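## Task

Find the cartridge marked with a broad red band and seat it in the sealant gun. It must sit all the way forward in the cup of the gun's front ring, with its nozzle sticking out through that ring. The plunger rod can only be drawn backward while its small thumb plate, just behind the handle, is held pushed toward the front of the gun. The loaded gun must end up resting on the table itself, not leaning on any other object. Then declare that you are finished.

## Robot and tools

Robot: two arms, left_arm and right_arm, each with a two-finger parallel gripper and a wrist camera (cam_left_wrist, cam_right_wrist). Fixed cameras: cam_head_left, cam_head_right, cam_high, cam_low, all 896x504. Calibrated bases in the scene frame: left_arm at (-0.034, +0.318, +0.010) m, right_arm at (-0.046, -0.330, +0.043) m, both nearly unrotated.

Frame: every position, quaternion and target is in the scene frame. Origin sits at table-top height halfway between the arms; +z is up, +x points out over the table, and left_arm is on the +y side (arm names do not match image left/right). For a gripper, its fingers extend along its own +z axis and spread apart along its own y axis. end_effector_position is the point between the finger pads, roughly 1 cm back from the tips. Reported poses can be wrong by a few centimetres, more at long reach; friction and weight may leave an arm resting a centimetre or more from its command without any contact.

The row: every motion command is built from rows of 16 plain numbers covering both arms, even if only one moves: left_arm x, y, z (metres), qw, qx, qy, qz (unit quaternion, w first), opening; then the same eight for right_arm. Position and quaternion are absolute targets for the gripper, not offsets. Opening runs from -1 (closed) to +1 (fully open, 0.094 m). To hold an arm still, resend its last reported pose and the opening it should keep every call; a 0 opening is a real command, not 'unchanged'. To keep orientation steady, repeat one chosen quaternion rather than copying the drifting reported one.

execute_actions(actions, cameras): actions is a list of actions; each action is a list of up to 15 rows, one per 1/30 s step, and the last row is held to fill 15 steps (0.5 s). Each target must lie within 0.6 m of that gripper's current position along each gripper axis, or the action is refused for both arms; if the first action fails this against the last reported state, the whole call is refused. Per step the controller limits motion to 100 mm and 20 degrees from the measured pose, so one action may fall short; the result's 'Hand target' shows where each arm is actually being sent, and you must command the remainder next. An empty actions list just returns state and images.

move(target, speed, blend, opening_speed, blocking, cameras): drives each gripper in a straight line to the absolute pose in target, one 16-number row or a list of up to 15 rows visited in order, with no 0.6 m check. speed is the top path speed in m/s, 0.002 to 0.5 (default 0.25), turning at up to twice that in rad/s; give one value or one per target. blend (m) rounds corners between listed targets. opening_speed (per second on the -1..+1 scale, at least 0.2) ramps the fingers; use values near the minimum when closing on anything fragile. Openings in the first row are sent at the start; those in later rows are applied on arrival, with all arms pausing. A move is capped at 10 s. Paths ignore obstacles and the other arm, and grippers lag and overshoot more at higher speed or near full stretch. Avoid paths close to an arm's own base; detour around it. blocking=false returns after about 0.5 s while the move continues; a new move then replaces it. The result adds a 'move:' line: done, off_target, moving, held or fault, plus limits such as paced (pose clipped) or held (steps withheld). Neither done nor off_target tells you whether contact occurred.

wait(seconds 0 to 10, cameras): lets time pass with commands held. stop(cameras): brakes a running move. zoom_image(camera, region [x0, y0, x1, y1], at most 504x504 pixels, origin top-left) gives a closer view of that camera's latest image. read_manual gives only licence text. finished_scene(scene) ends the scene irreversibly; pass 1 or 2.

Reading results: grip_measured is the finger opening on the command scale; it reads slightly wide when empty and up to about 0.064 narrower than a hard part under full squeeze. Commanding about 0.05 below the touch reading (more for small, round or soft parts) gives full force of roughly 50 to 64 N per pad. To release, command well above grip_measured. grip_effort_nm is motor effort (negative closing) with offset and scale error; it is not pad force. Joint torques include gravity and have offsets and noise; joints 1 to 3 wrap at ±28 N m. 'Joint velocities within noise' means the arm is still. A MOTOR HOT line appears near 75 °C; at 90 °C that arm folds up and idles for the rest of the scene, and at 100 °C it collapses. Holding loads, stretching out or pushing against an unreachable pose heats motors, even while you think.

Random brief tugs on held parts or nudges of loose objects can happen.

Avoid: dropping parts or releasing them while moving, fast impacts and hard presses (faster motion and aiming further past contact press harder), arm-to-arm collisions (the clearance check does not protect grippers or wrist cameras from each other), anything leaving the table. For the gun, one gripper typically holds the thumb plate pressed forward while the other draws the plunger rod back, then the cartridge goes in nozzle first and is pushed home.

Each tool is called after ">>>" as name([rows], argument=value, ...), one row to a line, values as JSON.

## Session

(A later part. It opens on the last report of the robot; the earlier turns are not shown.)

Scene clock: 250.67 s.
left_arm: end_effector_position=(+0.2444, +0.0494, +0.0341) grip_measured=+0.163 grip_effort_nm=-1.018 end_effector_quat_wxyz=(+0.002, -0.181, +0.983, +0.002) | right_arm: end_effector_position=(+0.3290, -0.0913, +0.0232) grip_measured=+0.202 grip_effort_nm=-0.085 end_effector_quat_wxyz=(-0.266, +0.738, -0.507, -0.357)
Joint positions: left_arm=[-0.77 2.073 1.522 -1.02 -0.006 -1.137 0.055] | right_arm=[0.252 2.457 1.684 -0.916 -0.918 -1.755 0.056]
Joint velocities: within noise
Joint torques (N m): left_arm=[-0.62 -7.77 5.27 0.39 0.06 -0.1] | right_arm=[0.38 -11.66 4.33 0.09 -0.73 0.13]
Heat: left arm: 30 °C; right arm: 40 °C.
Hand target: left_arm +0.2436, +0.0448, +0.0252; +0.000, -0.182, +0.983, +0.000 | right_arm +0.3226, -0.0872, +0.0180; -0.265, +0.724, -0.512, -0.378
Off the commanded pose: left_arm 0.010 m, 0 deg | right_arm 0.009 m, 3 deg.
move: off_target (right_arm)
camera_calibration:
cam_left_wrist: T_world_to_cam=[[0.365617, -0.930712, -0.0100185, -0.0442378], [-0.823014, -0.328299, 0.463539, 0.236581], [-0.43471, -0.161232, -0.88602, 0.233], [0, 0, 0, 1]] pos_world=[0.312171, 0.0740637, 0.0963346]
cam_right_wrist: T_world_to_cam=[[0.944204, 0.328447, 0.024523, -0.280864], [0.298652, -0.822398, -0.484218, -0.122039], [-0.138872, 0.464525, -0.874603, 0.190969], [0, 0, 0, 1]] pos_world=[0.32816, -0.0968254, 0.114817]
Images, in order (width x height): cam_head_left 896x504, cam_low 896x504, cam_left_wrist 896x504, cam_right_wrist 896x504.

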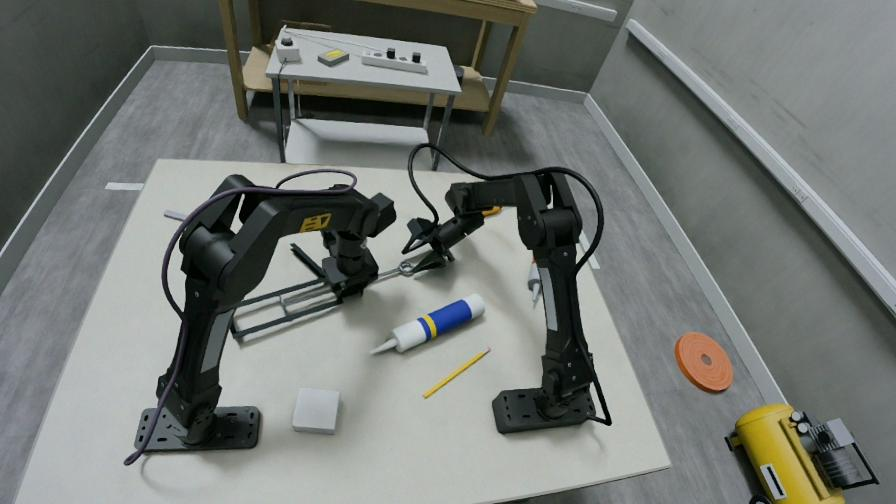

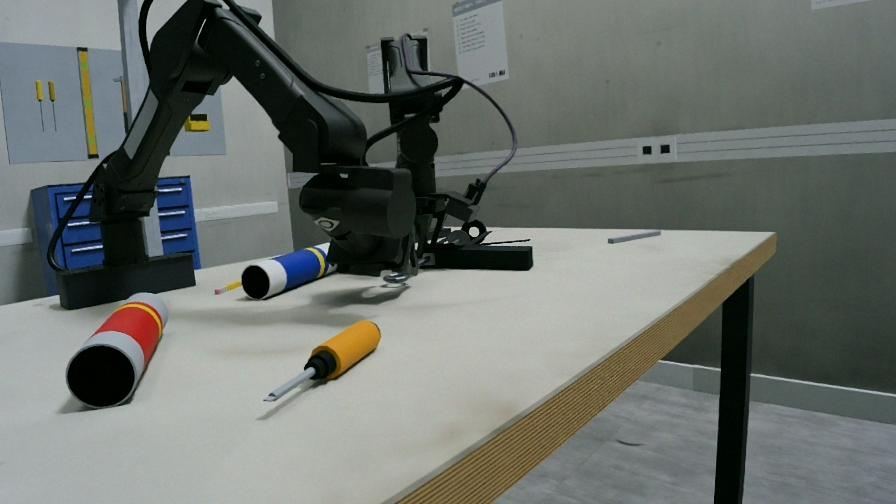

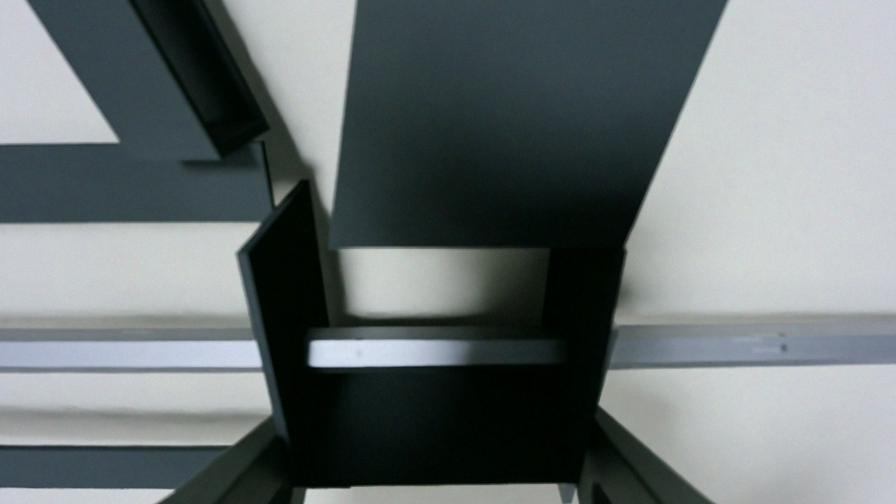

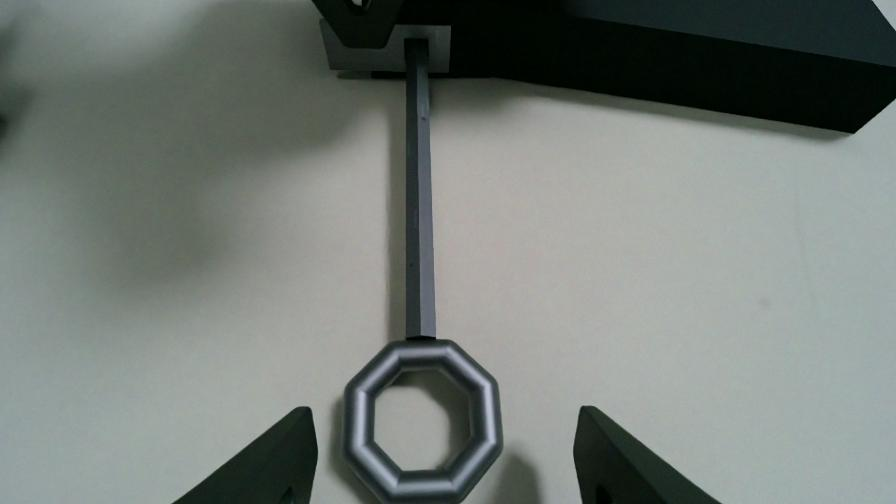

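>>> move([
  [0.2438,0.0445,0.025,0.0,-0.1822,0.9833,0.0,0.1,0.316,-0.089,0.012,0.2671,-0.7236,0.5132,0.3766,0.2],
], speed=0.06, cameras=["cam_low","cam_right_wrist"])

Scene clock: 258.93 s.
left_arm: end_effector_position=(+0.2444, +0.0494, +0.0341) grip_measured=+0.163 grip_effort_nm=-1.023 end_effector_quat_wxyz=(+0.002, -0.181, +0.983, +0.002) | right_arm: end_effector_position=(+0.3205, -0.0934, +0.0115) grip_measured=+0.202 grip_effort_nm=-0.085 end_effector_quat_wxyz=(-0.262, +0.735, -0.511, -0.360)
Joint positions: left_arm=[-0.77 2.073 1.522 -1.02 -0.006 -1.137 0.055] | right_arm=[0.252 2.457 1.629 -0.868 -0.918 -1.75 0.056]
Joint velocities: within noise
Joint torques (N m): left_arm=[-0.7 -7.73 5.16 0.38 0.06 -0.1] | right_arm=[0.29 -12.6 4.22 0.06 -0.73 0.13]
Heat: left arm: 30 °C; right arm: 40 °C.
Hand target: left_arm +0.2436, +0.0448, +0.0252; +0.000, -0.182, +0.983, +0.000 | right_arm +0.3163, -0.0892, +0.0123; -0.267, +0.724, -0.513, -0.376
Off the commanded pose: left_arm 0.010 m, 0 deg | right_arm 0.006 m, 2 deg.
move: done
camera_calibration:
cam_right_wrist: T_world_to_cam=[[0.945318, 0.325882, 0.0132183, -0.272325], [0.291074, -0.824679, -0.484955, -0.124613], [-0.147137, 0.462284, -0.874439, 0.183019], [0, 0, 0, 1]] pos_world=[0.320634, -0.0986267, 0.103207]
Images, in order (width x height): cam_low 896x504, cam_right_wrist 896x504.

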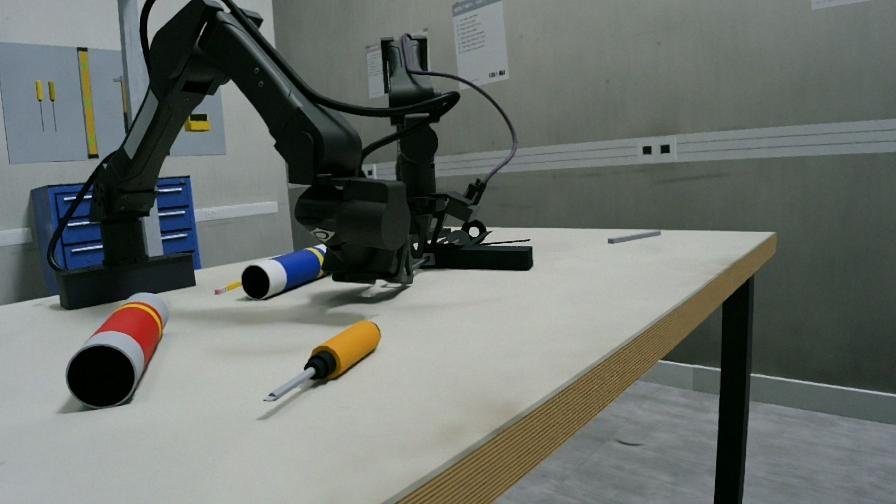

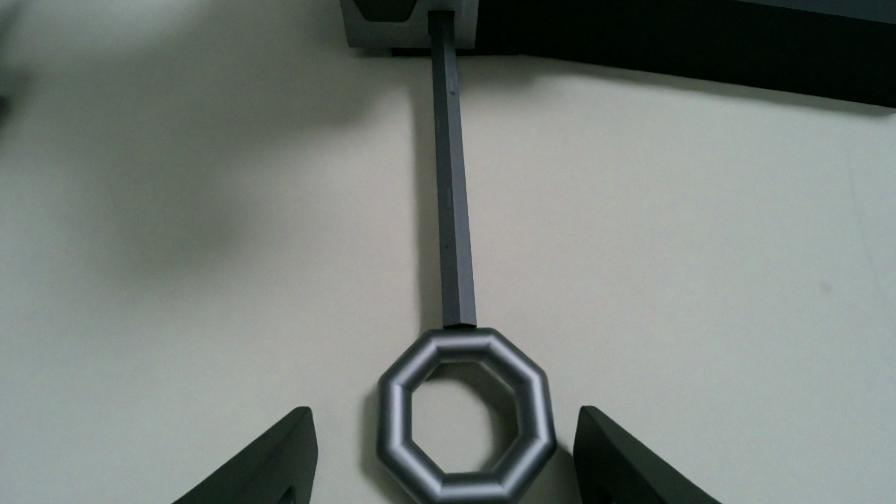

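>>> move([
  [0.2438,0.0445,0.025,0.0,-0.1822,0.9833,0.0,0.1,0.319,-0.089,0.014,0.2671,-0.7236,0.5132,0.3766,0.2],
  [0.2438,0.0445,0.025,0.0,-0.1822,0.9833,0.0,0.1,0.319,-0.089,0.014,0.2671,-0.7236,0.5132,0.3766,-0.6],
], speed=0.06, opening_speed=0.6, cameras=["cam_low","cam_right_wrist"])

Scene clock: 268.67 s.
left_arm: end_effector_position=(+0.2444, +0.0494, +0.0341) grip_measured=+0.163 grip_effort_nm=-1.023 end_effector_quat_wxyz=(+0.002, -0.179, +0.984, +0.002) | right_arm: end_effector_position=(+0.3235, -0.0930, +0.0116) grip_measured=-0.250 grip_effort_nm=-1.004 end_effector_quat_wxyz=(-0.267, +0.735, -0.511, -0.358)
Joint positions: left_arm=[-0.77 2.073 1.522 -1.02 -0.006 -1.133 0.055] | right_arm=[0.251 2.457 1.629 -0.853 -0.921 -1.743 0.035]
Joint velocities: within noise
Joint torques (N m): left_arm=[-0.68 -7.83 5.12 0.39 0.08 -0.11] | right_arm=[0.16 -12.26 5.68 -0.11 -0.71 0.13]
Heat: left arm: 30 °C; right arm: 40 °C.
Hand target: left_arm +0.2436, +0.0448, +0.0252; +0.000, -0.180, +0.984, +0.000 | right_arm +0.3211, -0.0892, +0.0138; -0.269, +0.723, -0.515, -0.374
Off the commanded pose: left_arm 0.010 m, 0 deg | right_arm 0.006 m, 3 deg.
move: off_target (right_arm)
camera_calibration:
cam_right_wrist: T_world_to_cam=[[0.94727, 0.319635, 0.0226449, -0.276595], [0.289777, -0.824329, -0.486323, -0.124618], [-0.136779, 0.467241, -0.873486, 0.180458], [0, 0, 0, 1]] pos_world=[0.322805, -0.0986347, 0.103286]
Images, in order (width x height): cam_low 896x504, cam_right_wrist 896x504.

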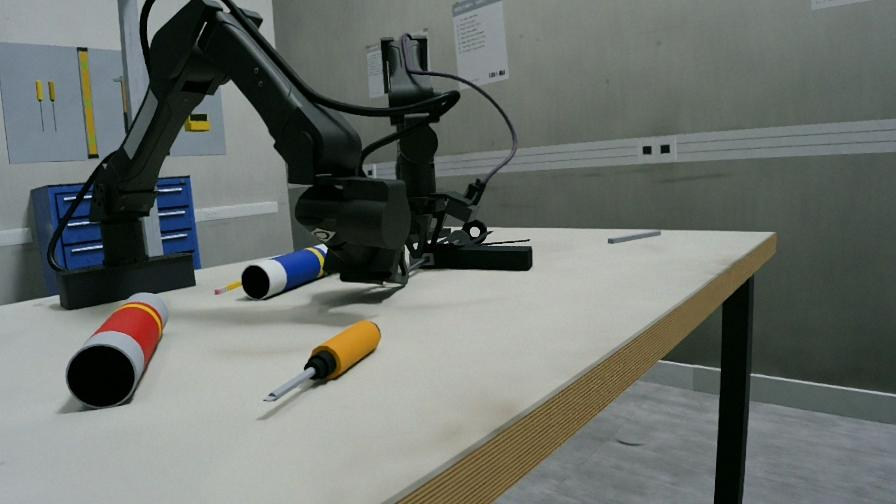

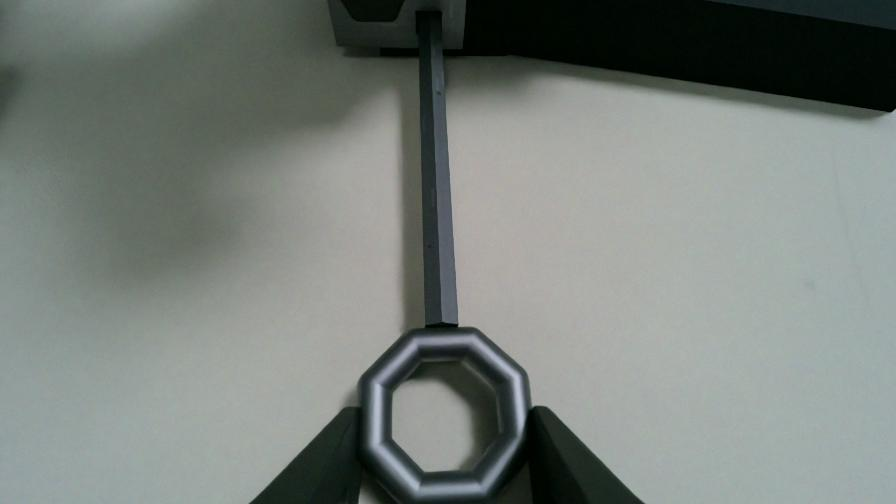

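>>> move([
  [0.2438,0.0445,0.025,0.0,-0.1822,0.9833,0.0,0.1,0.3515,-0.173,0.017,0.2671,-0.7236,0.5132,0.3766,-0.6],
], speed=0.05, cameras=["cam_low","cam_right_wrist","cam_left_wrist","cam_high"])

Scene clock: 299.70 s.
left_arm: end_effector_position=(+0.2432, +0.0414, +0.0360) grip_measured=+0.163 grip_effort_nm=-1.018 end_effector_quat_wxyz=(+0.007, -0.177, +0.984, -0.005) | right_arm: end_effector_position=(+0.3419, -0.1500, +0.0140) grip_measured=-0.251 grip_effort_nm=-1.009 end_effector_quat_wxyz=(-0.269, +0.727, -0.500, -0.387)
Joint positions: left_arm=[-0.787 2.073 1.53 -1.01 -0.006 -1.145 0.055] | right_arm=[0.104 2.598 1.863 -1.215 -0.928 -2.036 0.035]
Joint velocities: within noise
Joint torques (N m): left_arm=[-0.27 -7.77 4.92 0.32 0.04 -0.09] | right_arm=[-3.84 -13.2 8.32 -0.97 -0.15 -0.25]
Heat: left arm: 30 °C; right arm: 40 °C.
Hand target: left_arm +0.2410, +0.0416, +0.0256; +0.000, -0.181, +0.983, +0.000 | right_arm +0.3499, -0.1701, +0.0173; -0.267, +0.724, -0.512, -0.378
Off the commanded pose: left_arm 0.011 m, 1 deg | right_arm 0.025 m, 2 deg.
move: off_target (left_arm, right_arm)
camera_calibration:
cam_left_wrist: T_world_to_cam=[[0.357062, -0.934065, 0.0054545, -0.0496135], [-0.831488, -0.315179, 0.457482, 0.23381], [-0.425599, -0.167885, -0.889202, 0.231011], [0, 0, 0, 1]] pos_world=[0.310444, 0.0661332, 0.0987224]
cam_right_wrist: T_world_to_cam=[[0.940526, 0.339714, -0.0021271, -0.270215], [0.286221, -0.79577, -0.533693, -0.16963], [-0.182995, 0.501343, -0.845676, 0.232255], [0, 0, 0, 1]] pos_world=[0.345198, -0.15963, 0.105308]
Images, in order (width x height): cam_high 896x504, cam_low 896x504, cam_left_wrist 896x504, cam_right_wrist 896x504.

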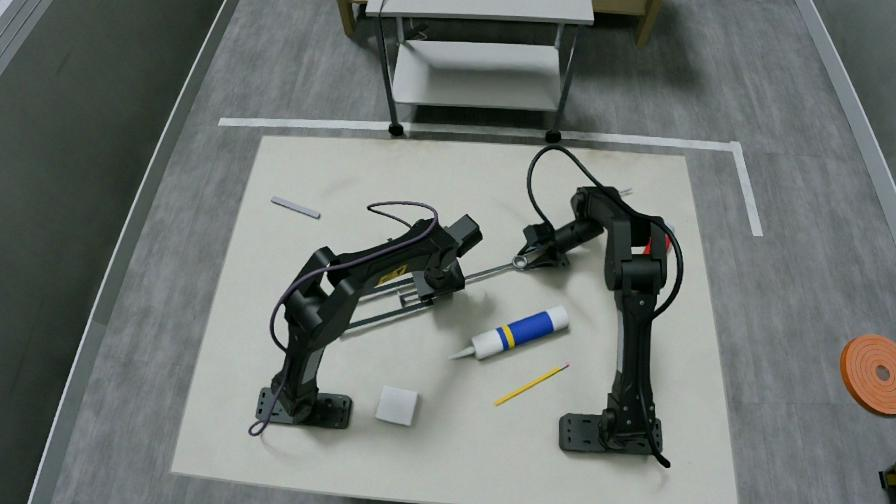

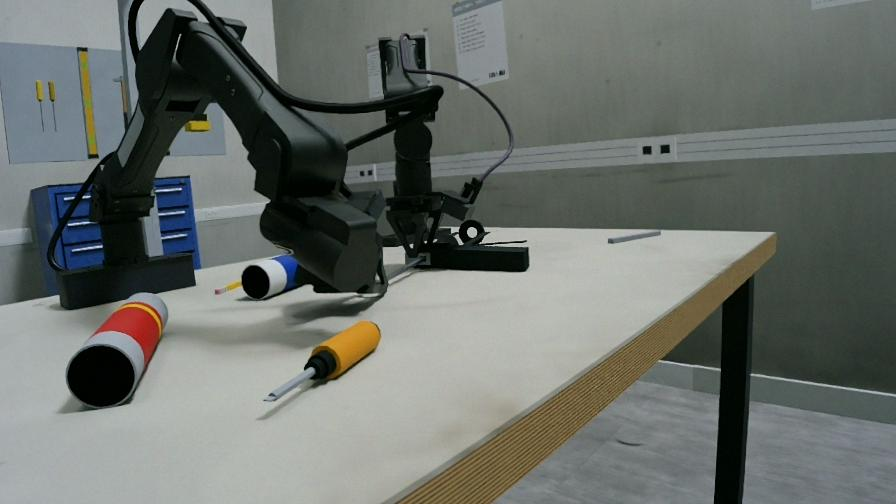

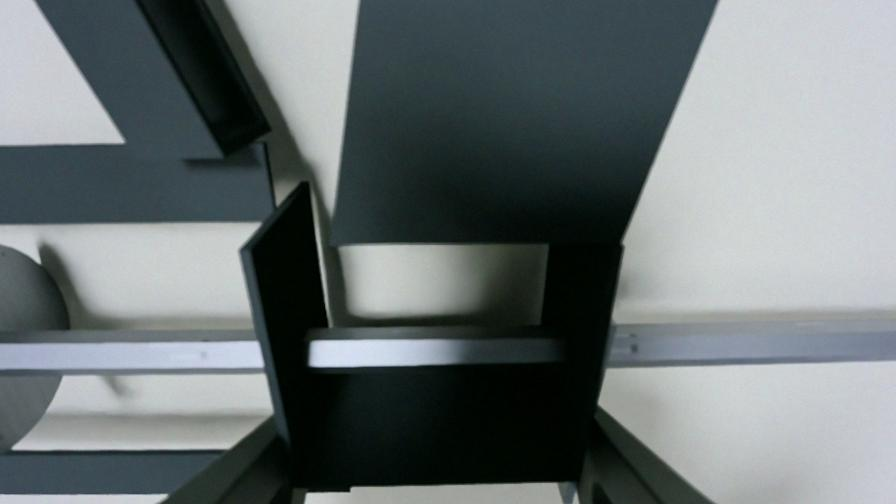

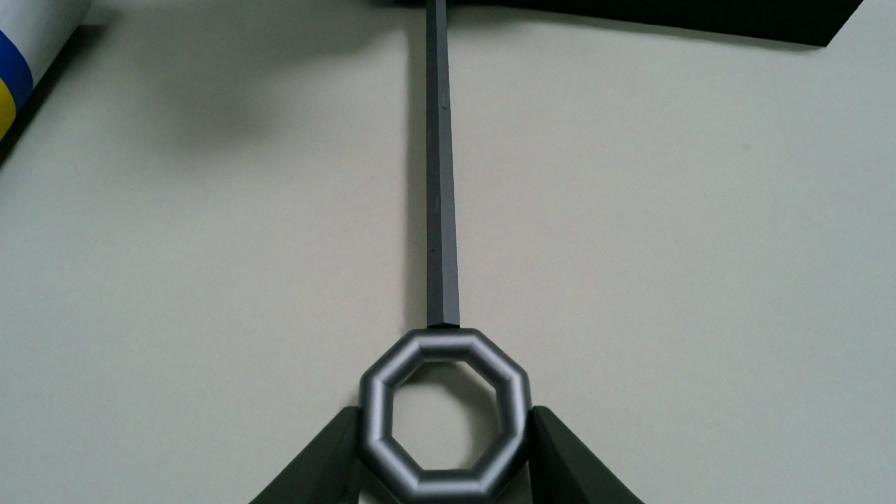

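>>> move([
  [0.2438,0.0445,0.025,0.0,-0.1822,0.9833,0.0,0.1,0.362,-0.201,0.017,0.2671,-0.7236,0.5132,0.3766,-0.6],
], speed=0.05, cameras=["cam_low","cam_right_wrist","cam_left_wrist","cam_high"])

Scene clock: 324.57 s.
left_arm: end_effector_position=(+0.2431, +0.0399, +0.0367) grip_measured=+0.163 grip_effort_nm=-1.018 end_effector_quat_wxyz=(+0.005, -0.175, +0.984, -0.008) | right_arm: end_effector_position=(+0.3501, -0.1751, +0.0154) grip_measured=-0.251 grip_effort_nm=-1.004 end_effector_quat_wxyz=(-0.266, +0.726, -0.509, -0.380)
Joint positions: left_arm=[-0.787 2.073 1.533 -1.01 0 -1.142 0.055] | right_arm=[0.048 2.619 1.919 -1.287 -0.898 -2.086 0.035]
Joint velocities: within noise
Joint torques (N m): left_arm=[0.9 -7.77 4.44 0.35 0.01 -0.03] | right_arm=[-4.66 -13.22 8.51 -0.82 -0.11 -0.08]
Heat: left arm: 30 °C; right arm: 38 °C.
Hand target: left_arm +0.2433, +0.0446, +0.0252; -0.001, -0.181, +0.984, +0.000 | right_arm +0.3612, -0.1999, +0.0170; -0.267, +0.720, -0.526, -0.365
Off the commanded pose: left_arm 0.013 m, 1 deg | right_arm 0.029 m, 1 deg.
joint sent to its limit (right arm) — joint 6 (wrist roll), lower limit. The joint targets still meet the commanded pose.
move: off_target (left_arm, right_arm)
camera_calibration:
cam_left_wrist: T_world_to_cam=[[0.354109, -0.935143, 0.0107172, -0.0504001], [-0.831488, -0.309571, 0.461295, 0.232575], [-0.428059, -0.17226, -0.887182, 0.232096], [0, 0, 0, 1]] pos_world=[0.310581, 0.0648479, 0.0991655]
cam_right_wrist: T_world_to_cam=[[0.945465, 0.325687, -0.00491155, -0.273574], [0.275784, -0.80844, -0.519969, -0.189969], [-0.173318, 0.490258, -0.854171, 0.24227], [0, 0, 0, 1]] pos_world=[0.353035, -0.183254, 0.106819]
Images, in order (width x height): cam_high 896x504, cam_low 896x504, cam_left_wrist 896x504, cam_right_wrist 896x504.

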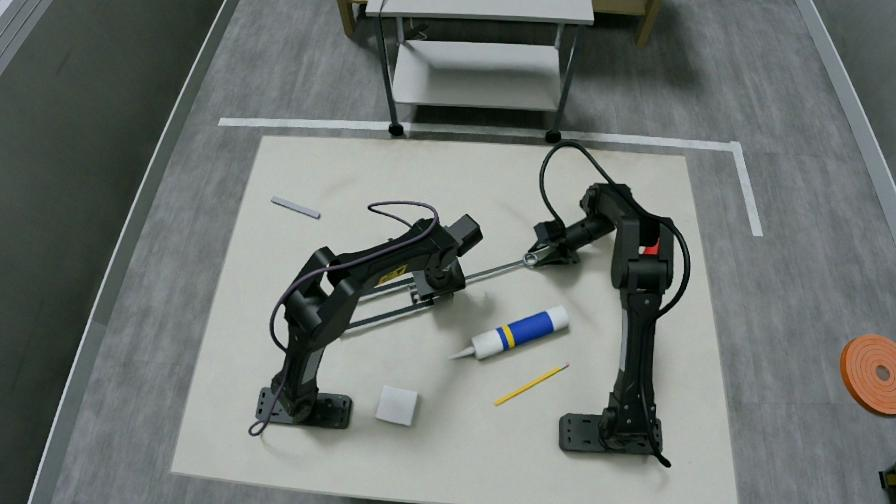

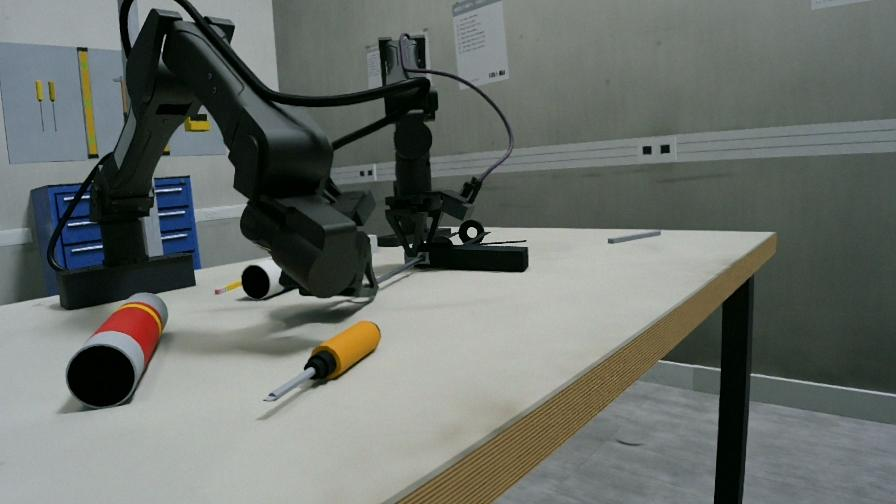

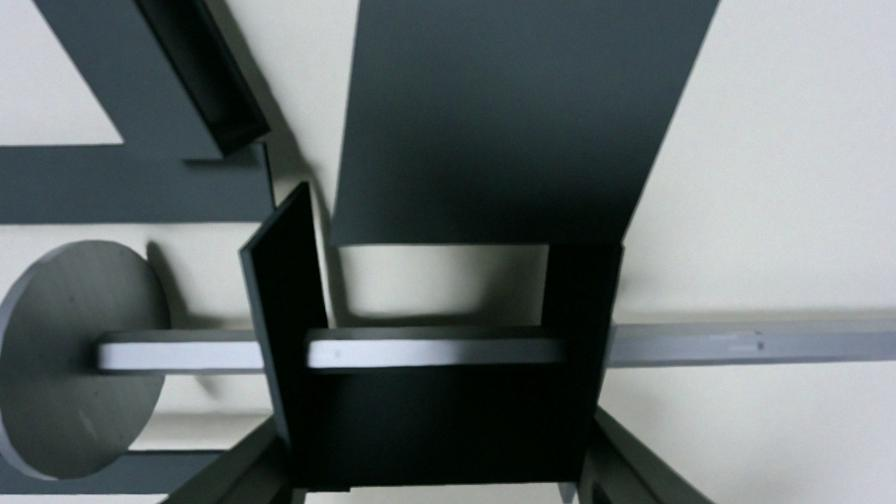

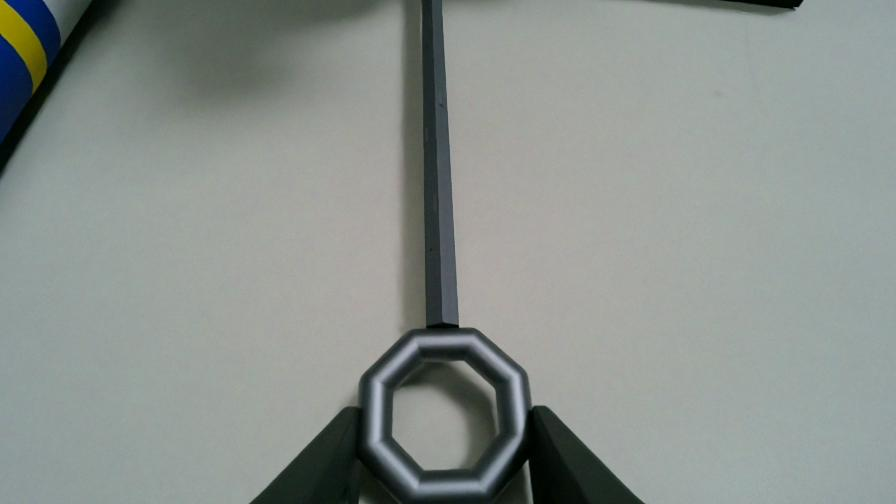

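>>> move([
  [0.2438,0.0445,0.025,0.0,-0.1822,0.9833,0.0,0.1,0.370,-0.223,0.017,0.2928,-0.6861,0.5625,0.3571,-0.6],
], speed=0.05, cameras=["cam_low","cam_right_wrist","cam_left_wrist","cam_high"])

Scene clock: 356.33 s.
left_arm: end_effector_position=(+0.2433, +0.0394, +0.0371) grip_measured=+0.163 grip_effort_nm=-1.023 end_effector_quat_wxyz=(+0.005, -0.172, +0.985, -0.009) | right_arm: end_effector_position=(+0.3534, -0.1928, +0.0153) grip_measured=-0.254 grip_effort_nm=-1.009 end_effector_quat_wxyz=(-0.282, +0.702, -0.529, -0.385)
Joint positions: left_arm=[-0.787 2.073 1.534 -1.01 0.002 -1.136 0.055] | right_arm=[-0.004 2.619 1.896 -1.284 -0.925 -2.086 0.035]
Joint velocities: within noise
Joint torques (N m): left_arm=[0.69 -7.9 4.36 0.33 -0.05 -0.06] | right_arm=[-5.75 -15.32 4.83 -0.13 -0.2 0.44]
Heat: left arm: 30 °C; right arm: 42 °C.
Hand target: left_arm +0.2435, +0.0449, +0.0252; +0.000, -0.180, +0.984, +0.000 | right_arm +0.3687, -0.2224, +0.0171; -0.292, +0.686, -0.562, -0.358
Off the commanded pose: left_arm 0.013 m, 2 deg | right_arm 0.034 m, 5 deg.
move: off_target (left_arm, right_arm)
camera_calibration:
cam_left_wrist: T_world_to_cam=[[0.348335, -0.937284, 0.0126996, -0.0495527], [-0.833417, -0.303476, 0.461864, 0.232569], [-0.429043, -0.171467, -0.88686, 0.232599], [0, 0, 0, 1]] pos_world=[0.310883, 0.0640173, 0.099497]
cam_right_wrist: T_world_to_cam=[[0.96404, 0.265225, -0.0168123, -0.288935], [0.213535, -0.810711, -0.545114, -0.18336], [-0.158208, 0.521922, -0.838193, 0.251947], [0, 0, 0, 1]] pos_world=[0.357558, -0.203516, 0.10637]
Images, in order (width x height): cam_high 896x504, cam_low 896x504, cam_left_wrist 896x504, cam_right_wrist 896x504.

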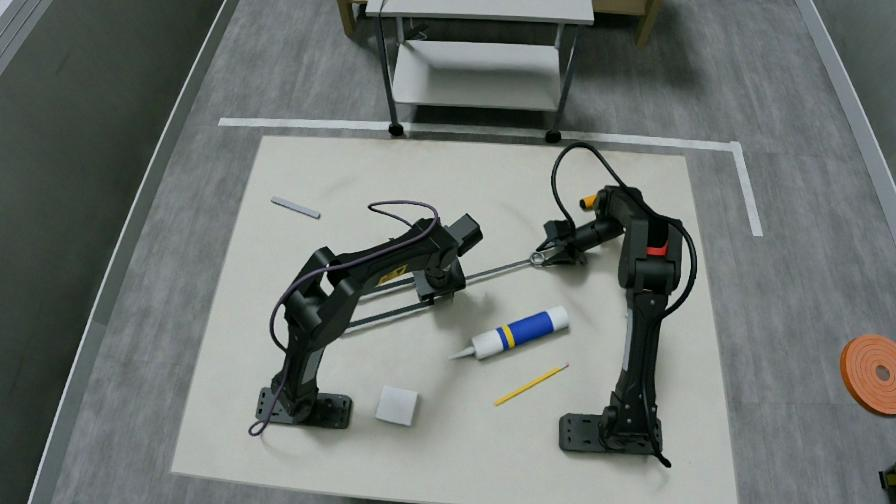

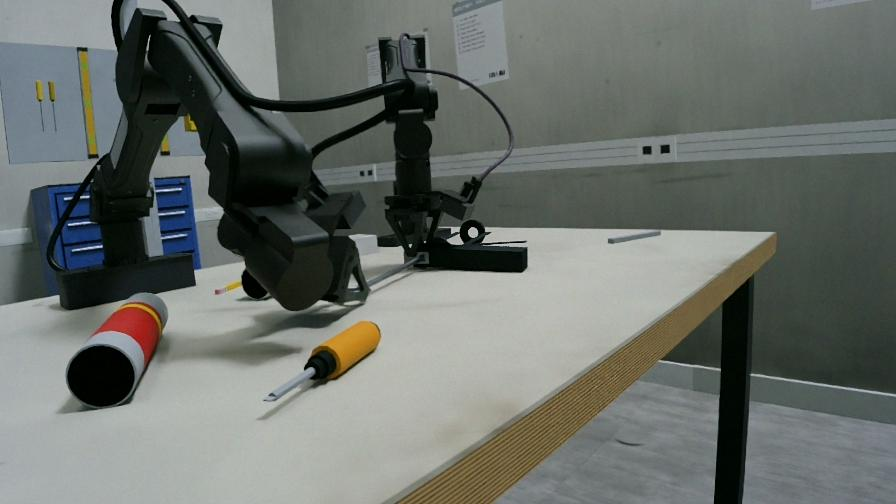

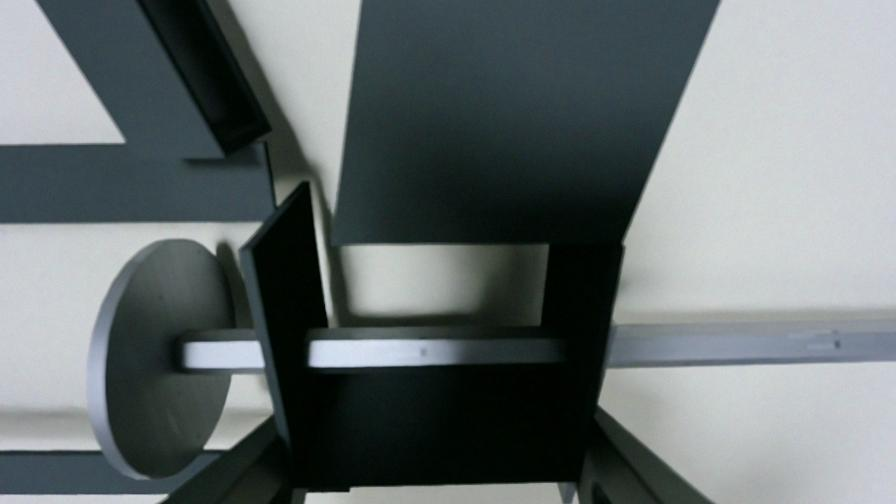

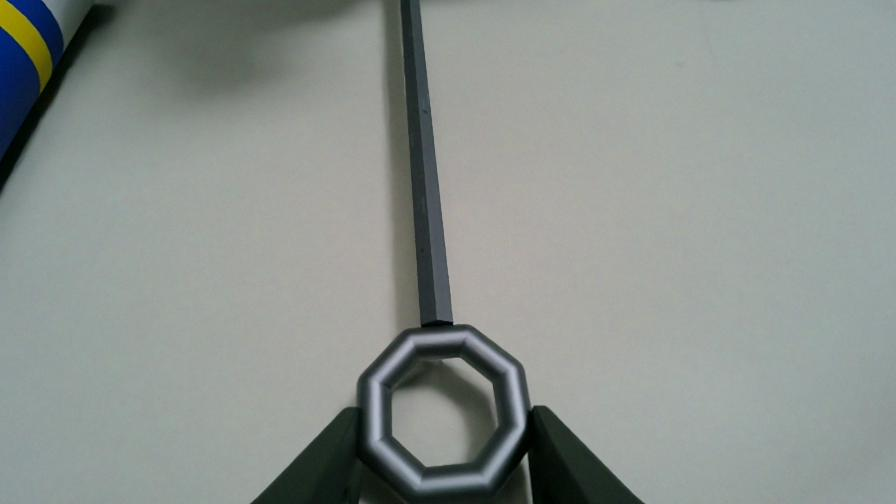

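>>> move([
  [0.2438,0.0445,0.028,0.0,-0.1822,0.9833,0.0,0.1,0.357,-0.201,0.016,0.2928,-0.6861,0.5625,0.3571,-0.6],
  [0.2433,0.0365,0.028,0.0,-0.1822,0.9833,0.0,0.1,0.357,-0.200,0.016,0.2928,-0.6861,0.5625,0.3571,-0.6],
  [0.2433,0.0365,0.028,0.0,-0.1822,0.9833,0.0,0.28,0.357,-0.200,0.016,0.2928,-0.6861,0.5625,0.3571,-0.6],
  [0.2433,0.0365,0.075,0.0,-0.1822,0.9833,0.0,0.28,0.357,-0.200,0.016,0.2928,-0.6861,0.5625,0.3571,-0.6],
  [0.2393,0.0435,0.075,0.0,-0.1822,0.9833,0.0,1.0,0.357,-0.200,0.016,0.2928,-0.6861,0.5625,0.3571,-0.6],
], speed=0.08, cameras=["cam_low","cam_right_wrist","cam_left_wrist","cam_high"])

Scene clock: 385.27 s.
left_arm: end_effector_position=(+0.2401, +0.0435, +0.0562) grip_measured=+0.998 grip_effort_nm=0.100 end_effector_quat_wxyz=(-0.011, -0.181, +0.983, +0.009) | right_arm: end_effector_position=(+0.3558, -0.2020, +0.0092) grip_measured=-0.598 grip_effort_nm=-0.090 end_effector_quat_wxyz=(-0.293, +0.681, -0.563, -0.366)
Joint positions: left_arm=[-0.783 2.08 1.622 -1.139 0.008 -1.148 0.094] | right_arm=[-0.028 2.56 1.771 -1.127 -0.932 -1.976 0.019]
Joint velocities: within noise
Joint torques (N m): left_arm=[0.42 -12.31 6.61 -0.16 -0.07 -0.1] | right_arm=[-0.32 -15.76 4.07 -0.25 -0.32 0.14]
Heat: left arm: 30 °C; right arm: 46 °C.
Hand target: left_arm +0.2420, +0.0463, +0.0740; -0.001, -0.187, +0.982, +0.000 | right_arm +0.3588, -0.2043, +0.0164; -0.295, +0.683, -0.566, -0.355
Off the commanded pose: left_arm 0.019 m, 2 deg | right_arm 0.007 m, 1 deg.
move: off_target (left_arm); target 5's new opening was sent with left_arm's hand 0.022 m and 1 deg from that target
camera_calibration:
cam_left_wrist: T_world_to_cam=[[0.36382, -0.931039, -0.0282969, -0.0464898], [-0.810118, -0.331269, 0.483704, 0.216782], [-0.459721, -0.153057, -0.874774, 0.254771], [0, 0, 0, 1]] pos_world=[0.309657, 0.0675239, 0.116693]
cam_right_wrist: T_world_to_cam=[[0.983663, 0.179092, -0.0182487, -0.313255], [0.142576, -0.836942, -0.528394, -0.174813], [-0.109904, 0.517159, -0.848803, 0.233924], [0, 0, 0, 1]] pos_world=[0.358771, -0.211183, 0.10047]
Images, in order (width x height): cam_high 896x504, cam_low 896x504, cam_left_wrist 896x504, cam_right_wrist 896x504.

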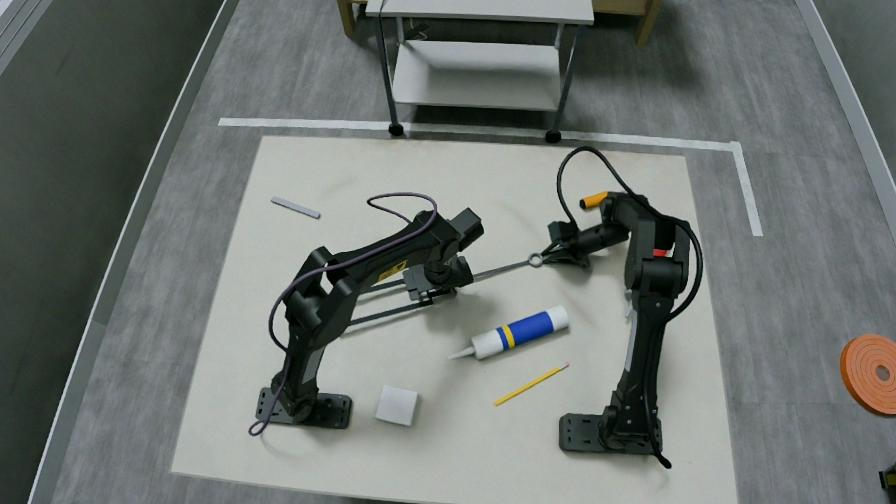

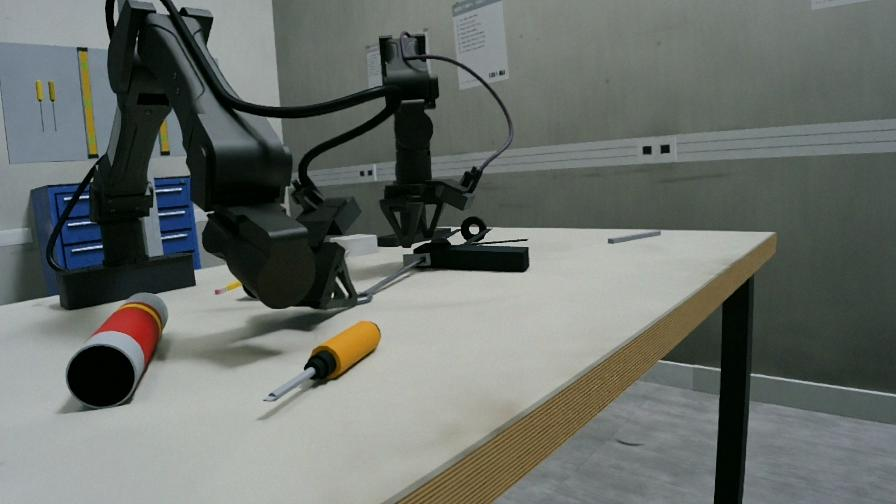

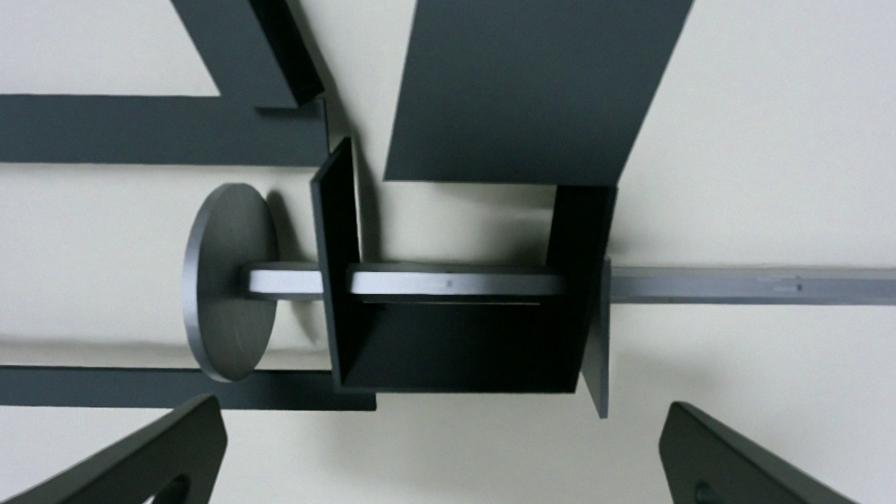

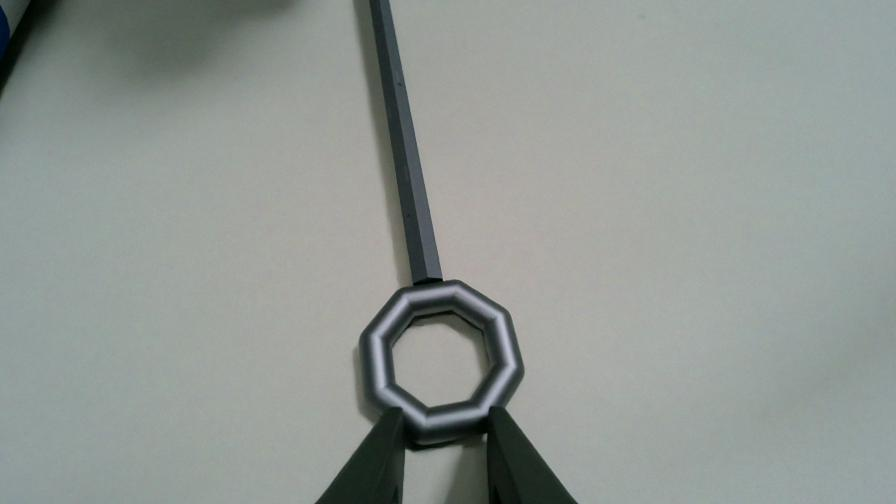

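>>> move([
  [0.2375,0.0455,0.060,0.0,-0.1822,0.9833,0.0,1.0,0.357,-0.200,0.016,0.2928,-0.6861,0.5625,0.3571,0.2],
  [0.2375,0.0455,0.022,0.0,-0.1822,0.9833,0.0,1.0,0.353,-0.188,0.018,0.2928,-0.6861,0.5625,0.3571,0.2],
], speed=0.06, cameras=["cam_low","cam_right_wrist","cam_left_wrist"])

Scene clock: 428.33 s.
left_arm: end_effector_position=(+0.2297, +0.0466, +0.0304) grip_measured=+0.998 grip_effort_nm=0.085 end_effector_quat_wxyz=(-0.013, -0.179, +0.984, +0.012) | right_arm: end_effector_position=(+0.3511, -0.1915, +0.0093) grip_measured=+0.198 grip_effort_nm=0.129 end_effector_quat_wxyz=(-0.288, +0.682, -0.564, -0.365)
Joint positions: left_arm=[-0.797 2.078 1.513 -1.039 0.008 -1.159 0.094] | right_arm=[-0.002 2.535 1.73 -1.083 -0.932 -1.936 0.056]
Joint velocities: within noise
Joint torques (N m): left_arm=[-0.18 -8.94 3.4 0.66 -0.07 -0.08] | right_arm=[0.77 -15.83 3.81 -0.16 -0.39 0.16]
Heat: left arm: 34 °C; right arm: 47 °C.
Hand target: left_arm +0.2347, +0.0427, +0.0228; +0.000, -0.182, +0.983, +0.000 | right_arm +0.3528, -0.1880, +0.0178; -0.292, +0.686, -0.562, -0.358
Off the commanded pose: left_arm 0.012 m, 2 deg | right_arm 0.010 m, 1 deg.
move: off_target (left_arm)
camera_calibration:
cam_left_wrist: T_world_to_cam=[[0.360791, -0.931969, -0.0355403, -0.039609], [-0.808606, -0.331568, 0.486023, 0.221411], [-0.464742, -0.146615, -0.873223, 0.228646], [0, 0, 0, 1]] pos_world=[0.299587, 0.0700213, 0.0906407]
cam_right_wrist: T_world_to_cam=[[0.982919, 0.182446, -0.02416, -0.309514], [0.143151, -0.840429, -0.522673, -0.166234], [-0.115664, 0.510286, -0.852191, 0.22888], [0, 0, 0, 1]] pos_world=[0.354497, -0.200032, 0.100686]
Images, in order (width x height): cam_low 896x504, cam_left_wrist 896x504, cam_right_wrist 896x504.

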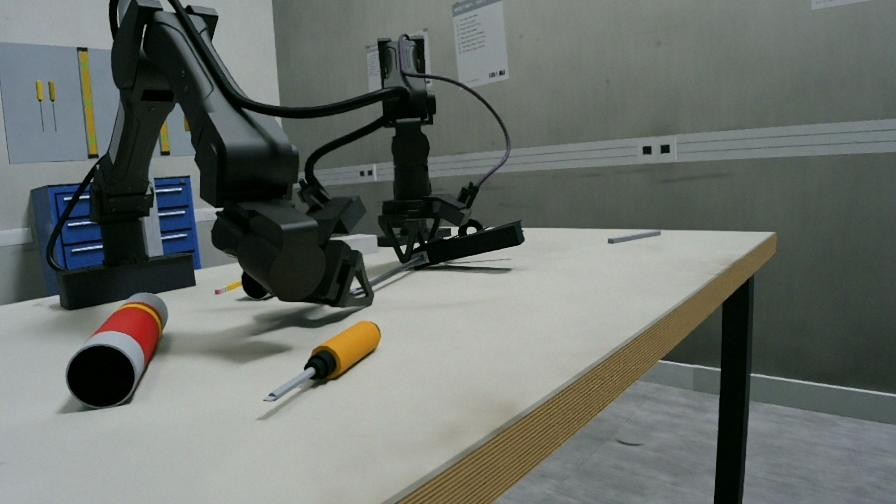

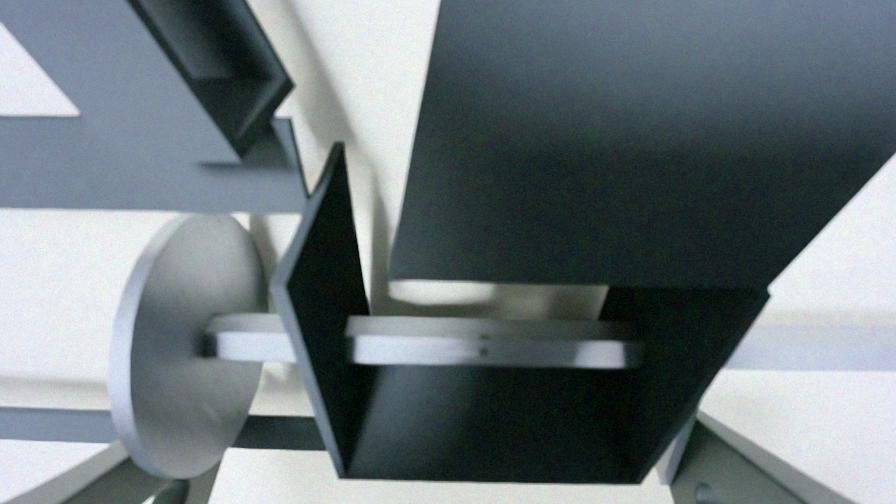

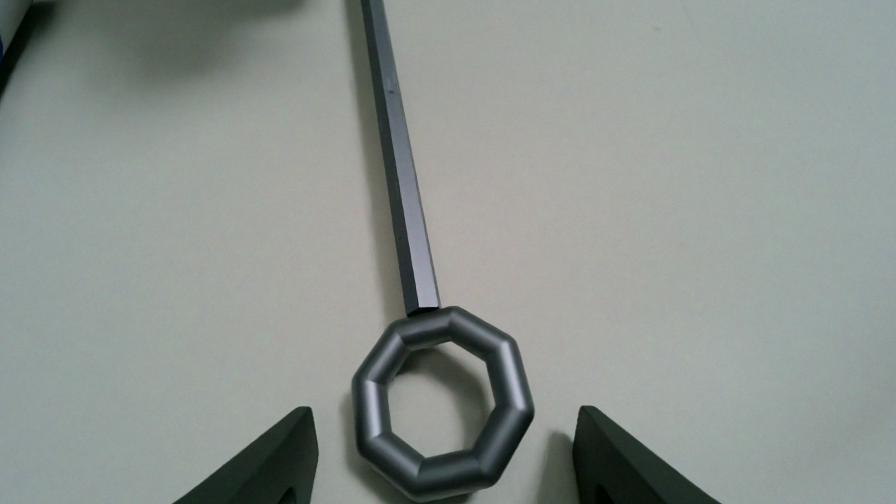

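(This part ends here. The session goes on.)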